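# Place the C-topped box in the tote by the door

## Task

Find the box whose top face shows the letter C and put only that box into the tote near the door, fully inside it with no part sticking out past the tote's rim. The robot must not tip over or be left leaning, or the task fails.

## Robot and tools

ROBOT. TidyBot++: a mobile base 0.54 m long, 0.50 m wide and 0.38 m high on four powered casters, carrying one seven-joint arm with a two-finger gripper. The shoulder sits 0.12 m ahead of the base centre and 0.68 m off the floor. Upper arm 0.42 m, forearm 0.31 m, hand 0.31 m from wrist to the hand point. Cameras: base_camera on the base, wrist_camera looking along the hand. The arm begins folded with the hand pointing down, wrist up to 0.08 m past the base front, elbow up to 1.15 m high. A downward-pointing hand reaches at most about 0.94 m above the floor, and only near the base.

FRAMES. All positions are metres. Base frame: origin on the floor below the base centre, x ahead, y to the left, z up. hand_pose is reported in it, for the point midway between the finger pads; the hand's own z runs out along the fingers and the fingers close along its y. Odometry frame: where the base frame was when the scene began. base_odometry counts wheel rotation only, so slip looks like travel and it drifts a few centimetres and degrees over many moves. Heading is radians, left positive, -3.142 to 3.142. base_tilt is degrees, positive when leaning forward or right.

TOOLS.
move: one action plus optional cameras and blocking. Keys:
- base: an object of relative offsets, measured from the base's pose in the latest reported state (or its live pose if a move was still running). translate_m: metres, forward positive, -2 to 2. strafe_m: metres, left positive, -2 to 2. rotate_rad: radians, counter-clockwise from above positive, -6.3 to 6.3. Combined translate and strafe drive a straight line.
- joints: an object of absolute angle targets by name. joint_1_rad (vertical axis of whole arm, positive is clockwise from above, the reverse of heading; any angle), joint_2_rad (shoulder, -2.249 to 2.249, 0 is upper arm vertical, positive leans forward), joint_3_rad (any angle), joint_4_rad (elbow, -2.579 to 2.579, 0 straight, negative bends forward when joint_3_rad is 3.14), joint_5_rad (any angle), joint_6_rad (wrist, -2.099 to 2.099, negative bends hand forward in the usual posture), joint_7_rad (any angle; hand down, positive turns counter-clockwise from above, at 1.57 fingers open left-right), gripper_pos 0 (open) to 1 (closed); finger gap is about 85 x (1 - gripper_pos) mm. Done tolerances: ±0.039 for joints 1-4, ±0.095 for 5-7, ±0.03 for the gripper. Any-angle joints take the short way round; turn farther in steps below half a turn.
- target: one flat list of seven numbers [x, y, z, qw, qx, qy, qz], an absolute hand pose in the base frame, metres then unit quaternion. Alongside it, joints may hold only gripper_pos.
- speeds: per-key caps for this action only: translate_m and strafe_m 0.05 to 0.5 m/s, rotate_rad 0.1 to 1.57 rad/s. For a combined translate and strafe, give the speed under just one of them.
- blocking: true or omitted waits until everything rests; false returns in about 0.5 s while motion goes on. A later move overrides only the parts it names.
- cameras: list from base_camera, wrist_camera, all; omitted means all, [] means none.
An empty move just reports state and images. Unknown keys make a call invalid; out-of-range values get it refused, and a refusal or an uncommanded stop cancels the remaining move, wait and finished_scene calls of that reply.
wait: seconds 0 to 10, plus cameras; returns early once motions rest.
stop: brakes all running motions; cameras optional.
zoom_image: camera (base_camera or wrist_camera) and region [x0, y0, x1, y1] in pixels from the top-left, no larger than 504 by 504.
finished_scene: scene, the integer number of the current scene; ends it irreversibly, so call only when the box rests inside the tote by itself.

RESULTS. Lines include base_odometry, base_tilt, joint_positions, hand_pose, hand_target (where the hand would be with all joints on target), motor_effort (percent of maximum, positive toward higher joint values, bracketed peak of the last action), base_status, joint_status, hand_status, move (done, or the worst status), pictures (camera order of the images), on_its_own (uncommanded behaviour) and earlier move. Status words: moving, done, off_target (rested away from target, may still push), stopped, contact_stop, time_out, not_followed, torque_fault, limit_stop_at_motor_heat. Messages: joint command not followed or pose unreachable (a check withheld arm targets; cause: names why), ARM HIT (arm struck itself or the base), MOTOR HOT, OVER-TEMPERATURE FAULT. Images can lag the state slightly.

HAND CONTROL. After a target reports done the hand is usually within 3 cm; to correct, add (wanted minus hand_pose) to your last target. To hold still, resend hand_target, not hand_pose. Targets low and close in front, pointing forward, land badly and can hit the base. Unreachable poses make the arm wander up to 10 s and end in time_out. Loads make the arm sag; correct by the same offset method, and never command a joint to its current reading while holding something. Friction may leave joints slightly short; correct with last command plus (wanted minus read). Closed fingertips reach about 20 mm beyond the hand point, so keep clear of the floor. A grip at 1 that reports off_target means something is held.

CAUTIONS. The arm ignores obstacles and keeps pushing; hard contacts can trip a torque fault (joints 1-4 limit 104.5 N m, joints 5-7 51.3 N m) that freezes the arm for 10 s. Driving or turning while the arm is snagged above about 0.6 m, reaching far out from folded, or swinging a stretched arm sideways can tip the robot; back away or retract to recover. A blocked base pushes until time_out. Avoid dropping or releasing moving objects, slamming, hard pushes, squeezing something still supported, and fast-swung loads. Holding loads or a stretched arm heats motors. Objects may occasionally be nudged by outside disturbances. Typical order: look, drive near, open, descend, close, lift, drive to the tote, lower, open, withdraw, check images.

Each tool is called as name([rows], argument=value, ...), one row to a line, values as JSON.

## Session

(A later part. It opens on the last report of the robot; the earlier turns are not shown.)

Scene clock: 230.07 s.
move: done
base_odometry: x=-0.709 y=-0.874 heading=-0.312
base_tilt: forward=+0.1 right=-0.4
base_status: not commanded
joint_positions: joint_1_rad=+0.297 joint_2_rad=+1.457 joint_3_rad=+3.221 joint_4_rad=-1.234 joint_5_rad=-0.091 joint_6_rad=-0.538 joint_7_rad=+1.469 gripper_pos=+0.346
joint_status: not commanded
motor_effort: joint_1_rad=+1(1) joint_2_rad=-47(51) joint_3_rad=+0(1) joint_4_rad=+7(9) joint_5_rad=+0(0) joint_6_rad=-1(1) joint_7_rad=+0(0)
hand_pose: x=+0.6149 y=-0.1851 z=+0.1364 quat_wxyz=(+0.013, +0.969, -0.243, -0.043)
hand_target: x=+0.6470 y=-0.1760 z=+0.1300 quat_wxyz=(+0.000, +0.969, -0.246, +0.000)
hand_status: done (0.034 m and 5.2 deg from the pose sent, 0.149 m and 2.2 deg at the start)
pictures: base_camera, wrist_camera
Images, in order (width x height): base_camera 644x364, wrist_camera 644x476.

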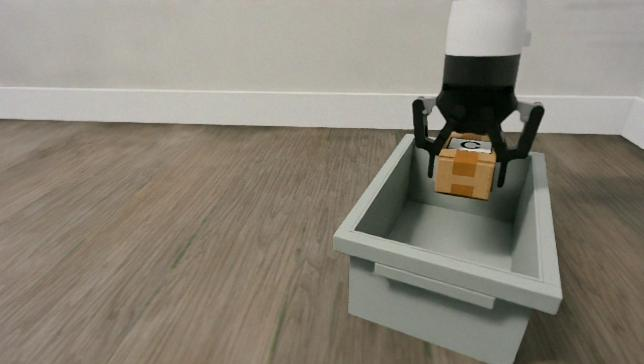

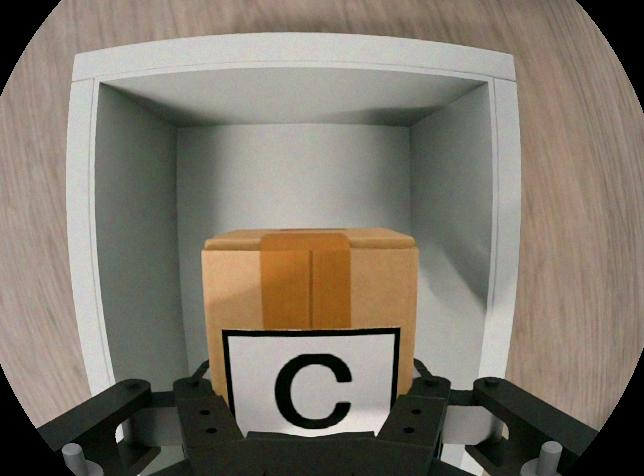

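move(target=[0.660, -0.160, 0.08, 0, 0.967, -0.245, 0.03], cameras=["base_camera"])

move(target=[0.660, -0.160, 0.05, 0, 0.967, -0.245, 0.03], cameras=["wrist_camera","base_camera"])

Scene clock: 233.40 s.
move: done
base_odometry: x=-0.709 y=-0.874 heading=-0.312
base_tilt: forward=+0.1 right=-0.4
base_status: not commanded
joint_positions: joint_1_rad=+0.286 joint_2_rad=+1.556 joint_3_rad=+3.208 joint_4_rad=-1.171 joint_5_rad=-0.100 joint_6_rad=-0.431 joint_7_rad=+1.469 gripper_pos=+0.346
joint_status: not commanded
motor_effort: joint_1_rad=+0(2) joint_2_rad=-47(50) joint_3_rad=+0(1) joint_4_rad=+6(8) joint_5_rad=+0(0) joint_6_rad=+0(1) joint_7_rad=+0(0)
hand_pose: x=+0.6330 y=-0.1778 z=+0.0890 quat_wxyz=(+0.012, +0.971, -0.238, -0.007)
hand_target: x=+0.6600 y=-0.1600 z=+0.0800 quat_wxyz=(+0.000, +0.969, -0.246, +0.030)
hand_status: done (0.034 m and 4.6 deg from the pose sent, 0.076 m and 8.6 deg at the start)
Images, in order (width x height): base_camera 644x364.

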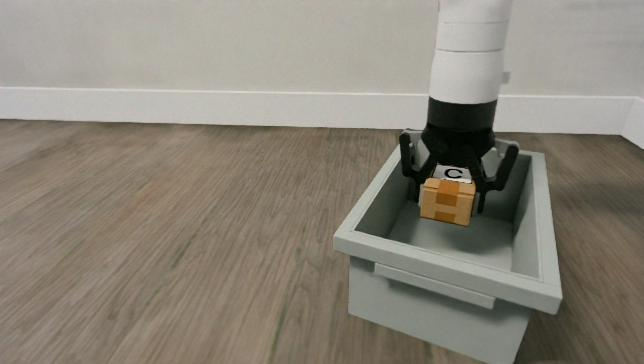

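Scene clock: 234.33 s.
move: done
base_odometry: x=-0.709 y=-0.874 heading=-0.312
base_tilt: forward=+0.1 right=-0.4
base_status: not commanded
joint_positions: joint_1_rad=+0.286 joint_2_rad=+1.623 joint_3_rad=+3.208 joint_4_rad=-1.092 joint_5_rad=-0.101 joint_6_rad=-0.430 joint_7_rad=+1.469 gripper_pos=+0.346
joint_status: not commanded
motor_effort: joint_1_rad=+0(1) joint_2_rad=-47(49) joint_3_rad=+0(1) joint_4_rad=+7(8) joint_5_rad=+0(0) joint_6_rad=+0(0) joint_7_rad=+0(1)
hand_pose: x=+0.6392 y=-0.1788 z=+0.0621 quat_wxyz=(+0.012, +0.972, -0.235, -0.002)
hand_target: x=+0.6600 y=-0.1600 z=+0.0500 quat_wxyz=(+0.000, +0.969, -0.245, +0.030)
hand_status: done (0.031 m and 4.1 deg from the pose sent, 0.051 m and 4.6 deg at the start)
pictures: base_camera, wrist_camera
Images, in order (width x height): base_camera 644x364, wrist_camera 644x476.

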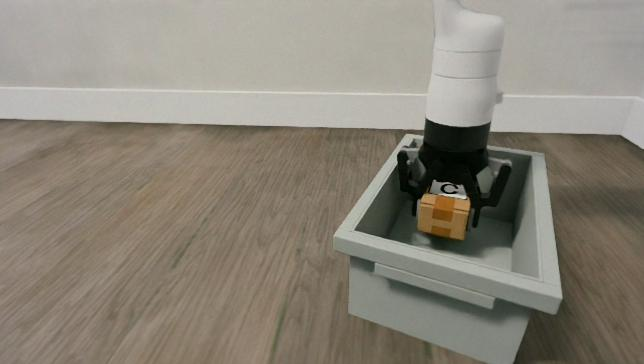

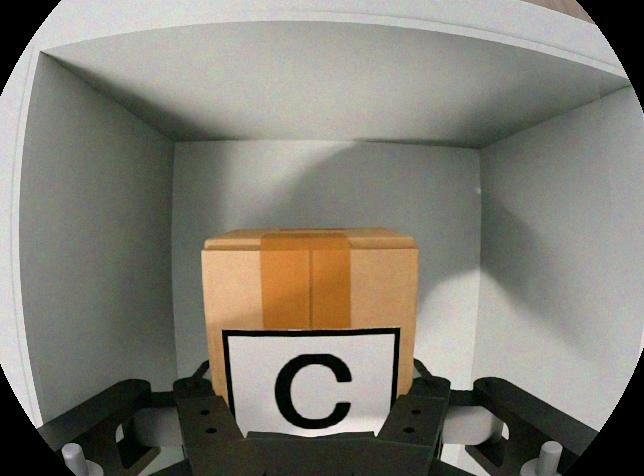

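move(target=[0.660, -0.160, 0.035, 0, 0.967, -0.245, 0.03], cameras=[])

move(target=[0.660, -0.160, 0.025, 0, 0.967, -0.245, 0.03], cameras=["base_camera"])

move(target=[0.660, -0.160, 0.015, 0, 0.967, -0.245, 0.03], cameras=["wrist_camera","base_camera"])

Scene clock: 237.67 s.
move: done
base_odometry: x=-0.709 y=-0.874 heading=-0.312
base_tilt: forward=+0.1 right=-0.4
base_status: not commanded
joint_positions: joint_1_rad=+0.286 joint_2_rad=+1.657 joint_3_rad=+3.208 joint_4_rad=-1.049 joint_5_rad=-0.101 joint_6_rad=-0.430 joint_7_rad=+1.469 gripper_pos=+0.346
joint_status: not commanded
motor_effort: joint_1_rad=+1(1) joint_2_rad=-47(49) joint_3_rad=+0(1) joint_4_rad=+7(7) joint_5_rad=+0(0) joint_6_rad=+0(0) joint_7_rad=+0(1)
hand_pose: x=+0.6441 y=-0.1797 z=+0.0493 quat_wxyz=(+0.012, +0.972, -0.234, +0.003)
hand_target: x=+0.6600 y=-0.1600 z=+0.0350 quat_wxyz=(+0.000, +0.969, -0.245, +0.030)
hand_status: done (0.029 m and 3.6 deg from the pose sent, 0.039 m and 4.1 deg at the start)

Scene clock: 238.37 s.
move: done
base_odometry: x=-0.709 y=-0.874 heading=-0.312
base_tilt: forward=+0.1 right=-0.4
base_status: not commanded
joint_positions: joint_1_rad=+0.286 joint_2_rad=+1.681 joint_3_rad=+3.208 joint_4_rad=-1.019 joint_5_rad=-0.101 joint_6_rad=-0.430 joint_7_rad=+1.469 gripper_pos=+0.346
joint_status: not commanded
motor_effort: joint_1_rad=+1(1) joint_2_rad=-48(49) joint_3_rad=+0(1) joint_4_rad=+7(8) joint_5_rad=+0(1) joint_6_rad=+0(1) joint_7_rad=+0(0)
hand_pose: x=+0.6463 y=-0.1800 z=+0.0399 quat_wxyz=(+0.012, +0.972, -0.233, +0.006)
hand_target: x=+0.6600 y=-0.1600 z=+0.0250 quat_wxyz=(+0.000, +0.969, -0.245, +0.030)
hand_status: done (0.028 m and 3.4 deg from the pose sent, 0.035 m and 3.6 deg at the start)
Images, in order (width x height): base_camera 644x364.

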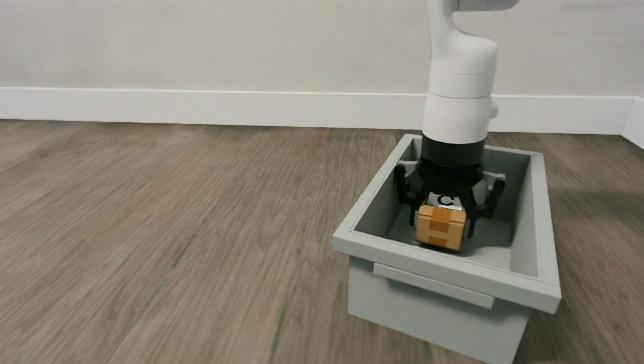

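Scene clock: 239.10 s.
move: done
base_odometry: x=-0.709 y=-0.874 heading=-0.312
base_tilt: forward=+0.1 right=-0.4
base_status: not commanded
joint_positions: joint_1_rad=+0.286 joint_2_rad=+1.707 joint_3_rad=+3.208 joint_4_rad=-0.988 joint_5_rad=-0.101 joint_6_rad=-0.430 joint_7_rad=+1.469 gripper_pos=+0.346
joint_status: not commanded
motor_effort: joint_1_rad=+0(1) joint_2_rad=-48(49) joint_3_rad=+0(1) joint_4_rad=+7(8) joint_5_rad=+0(1) joint_6_rad=+0(1) joint_7_rad=+0(0)
hand_pose: x=+0.6479 y=-0.1799 z=+0.0295 quat_wxyz=(+0.012, +0.973, -0.232, +0.008)
hand_target: x=+0.6600 y=-0.1600 z=+0.0150 quat_wxyz=(+0.000, +0.969, -0.245, +0.030)
hand_status: done (0.027 m and 3.3 deg from the pose sent, 0.035 m and 3.4 deg at the start)
pictures: base_camera, wrist_camera
Images, in order (width x height): base_camera 644x364, wrist_camera 644x476.

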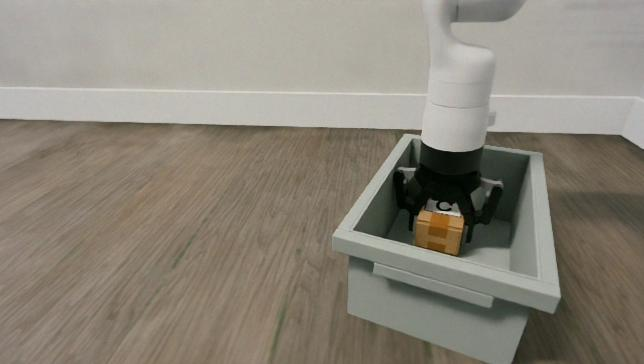

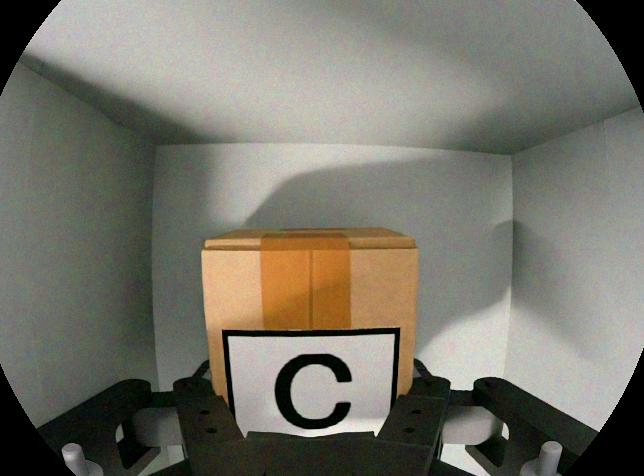

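move(target=[0.660, -0.160, 0.007, 0, 0.967, -0.245, 0.03], cameras=["wrist_camera","base_camera"])

Scene clock: 241.10 s.
move: done
base_odometry: x=-0.709 y=-0.874 heading=-0.312
base_tilt: forward=+0.1 right=-0.4
base_status: not commanded
joint_positions: joint_1_rad=+0.286 joint_2_rad=+1.719 joint_3_rad=+3.208 joint_4_rad=-0.964 joint_5_rad=-0.101 joint_6_rad=-0.430 joint_7_rad=+1.469 gripper_pos=+0.346
joint_status: not commanded
motor_effort: joint_1_rad=-1(1) joint_2_rad=-44(47) joint_3_rad=+0(1) joint_4_rad=+8(10) joint_5_rad=-1(1) joint_6_rad=+2(6) joint_7_rad=+0(1)
hand_pose: x=+0.6538 y=-0.1812 z=+0.0261 quat_wxyz=(+0.013, +0.973, -0.232, +0.014)
hand_target: x=+0.6600 y=-0.1600 z=+0.0070 quat_wxyz=(+0.000, +0.969, -0.245, +0.030)
hand_status: done (0.029 m and 2.9 deg from the pose sent, 0.032 m and 3.3 deg at the start)
pictures: base_camera, wrist_camera
Images, in order (width x height): base_camera 644x364, wrist_camera 644x476.

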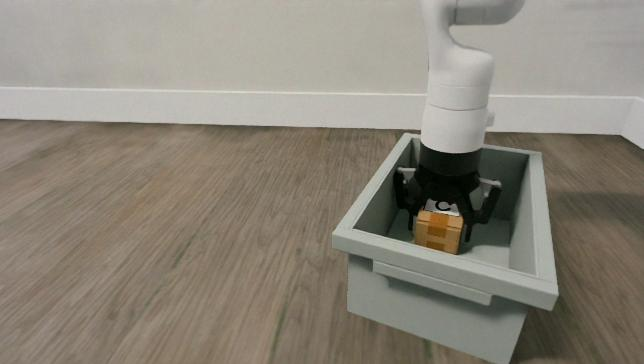

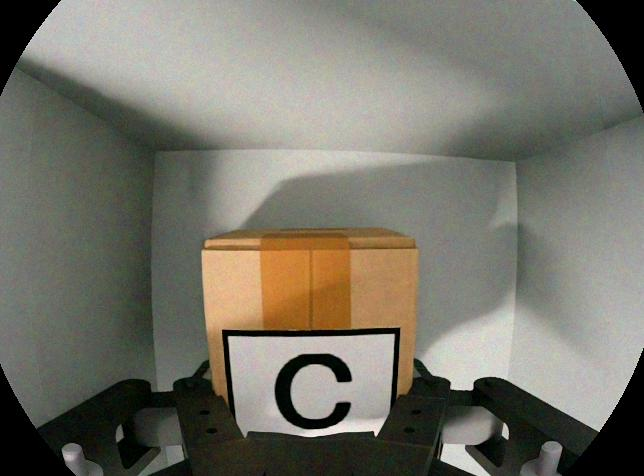

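Contact. Release and raise.

move(joints={"gripper_pos":0.15}, cameras=["wrist_camera"])

move(target=[0.645, -0.155, 0.28, 0, 0.967, -0.245, 0.02])

Scene clock: 243.43 s.
move: done
base_odometry: x=-0.709 y=-0.874 heading=-0.312
base_tilt: forward=+0.1 right=-0.4
base_status: not commanded
joint_positions: joint_1_rad=+0.286 joint_2_rad=+1.728 joint_3_rad=+3.208 joint_4_rad=-0.963 joint_5_rad=-0.101 joint_6_rad=-0.430 joint_7_rad=+1.469 gripper_pos=+0.150
joint_status: all done
motor_effort: joint_1_rad=+0(1) joint_2_rad=-47(48) joint_3_rad=+0(1) joint_4_rad=+7(8) joint_5_rad=+0(1) joint_6_rad=+0(2) joint_7_rad=+0(1)
hand_pose: x=+0.6491 y=-0.1798 z=+0.0215 quat_wxyz=(+0.012, +0.973, -0.232, +0.010)
hand_target: x=+0.6600 y=-0.1600 z=+0.0070 quat_wxyz=(+0.000, +0.969, -0.245, +0.030)
hand_status: not commanded
Images, in order (width x height): wrist_camera 644x476.

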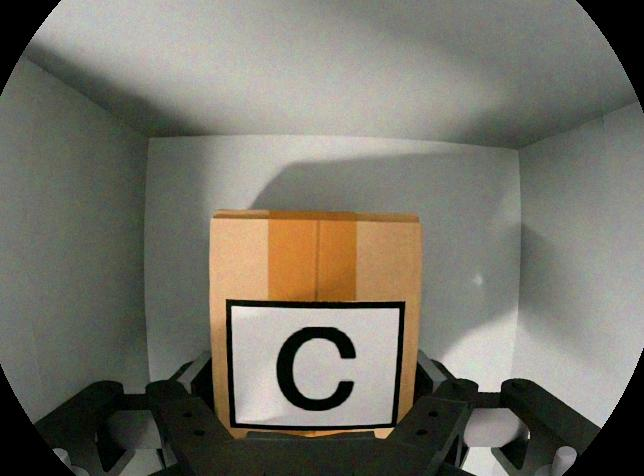

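Scene clock: 245.33 s.
move: done
base_odometry: x=-0.709 y=-0.874 heading=-0.312
base_tilt: forward=+0.1 right=-0.4
base_status: not commanded
joint_positions: joint_1_rad=+0.272 joint_2_rad=+1.133 joint_3_rad=+3.208 joint_4_rad=-1.484 joint_5_rad=-0.101 joint_6_rad=-0.430 joint_7_rad=+1.469 gripper_pos=+0.150
joint_status: not commanded
motor_effort: joint_1_rad=+0(1) joint_2_rad=-45(51) joint_3_rad=+0(1) joint_4_rad=+9(9) joint_5_rad=+0(1) joint_6_rad=+1(1) joint_7_rad=+0(1)
hand_pose: x=+0.6598 y=-0.1776 z=+0.2783 quat_wxyz=(+0.012, +0.969, -0.242, +0.048)
hand_target: x=+0.6450 y=-0.1550 z=+0.2800 quat_wxyz=(+0.000, +0.969, -0.246, +0.020)
hand_status: done (0.027 m and 3.5 deg from the pose sent, 0.260 m and 2.4 deg at the start)
pictures: base_camera, wrist_camera
Images, in order (width x height): base_camera 644x364, wrist_camera 644x476.

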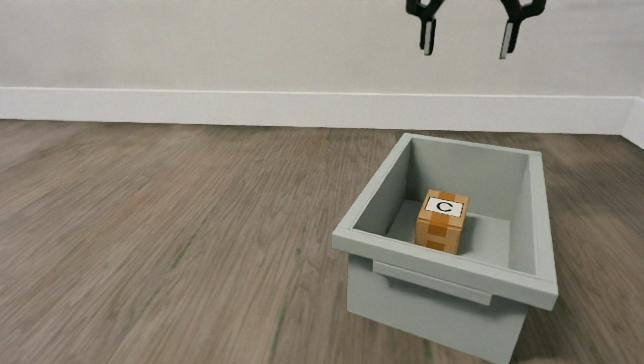

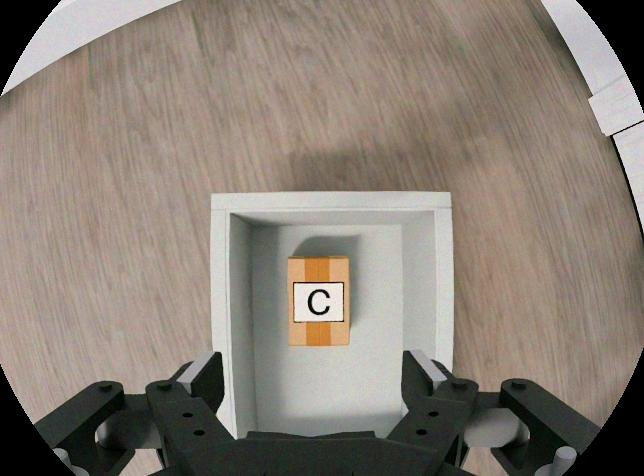

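Done.

finished_scene(scene=1)

The scene is finished: the task was done.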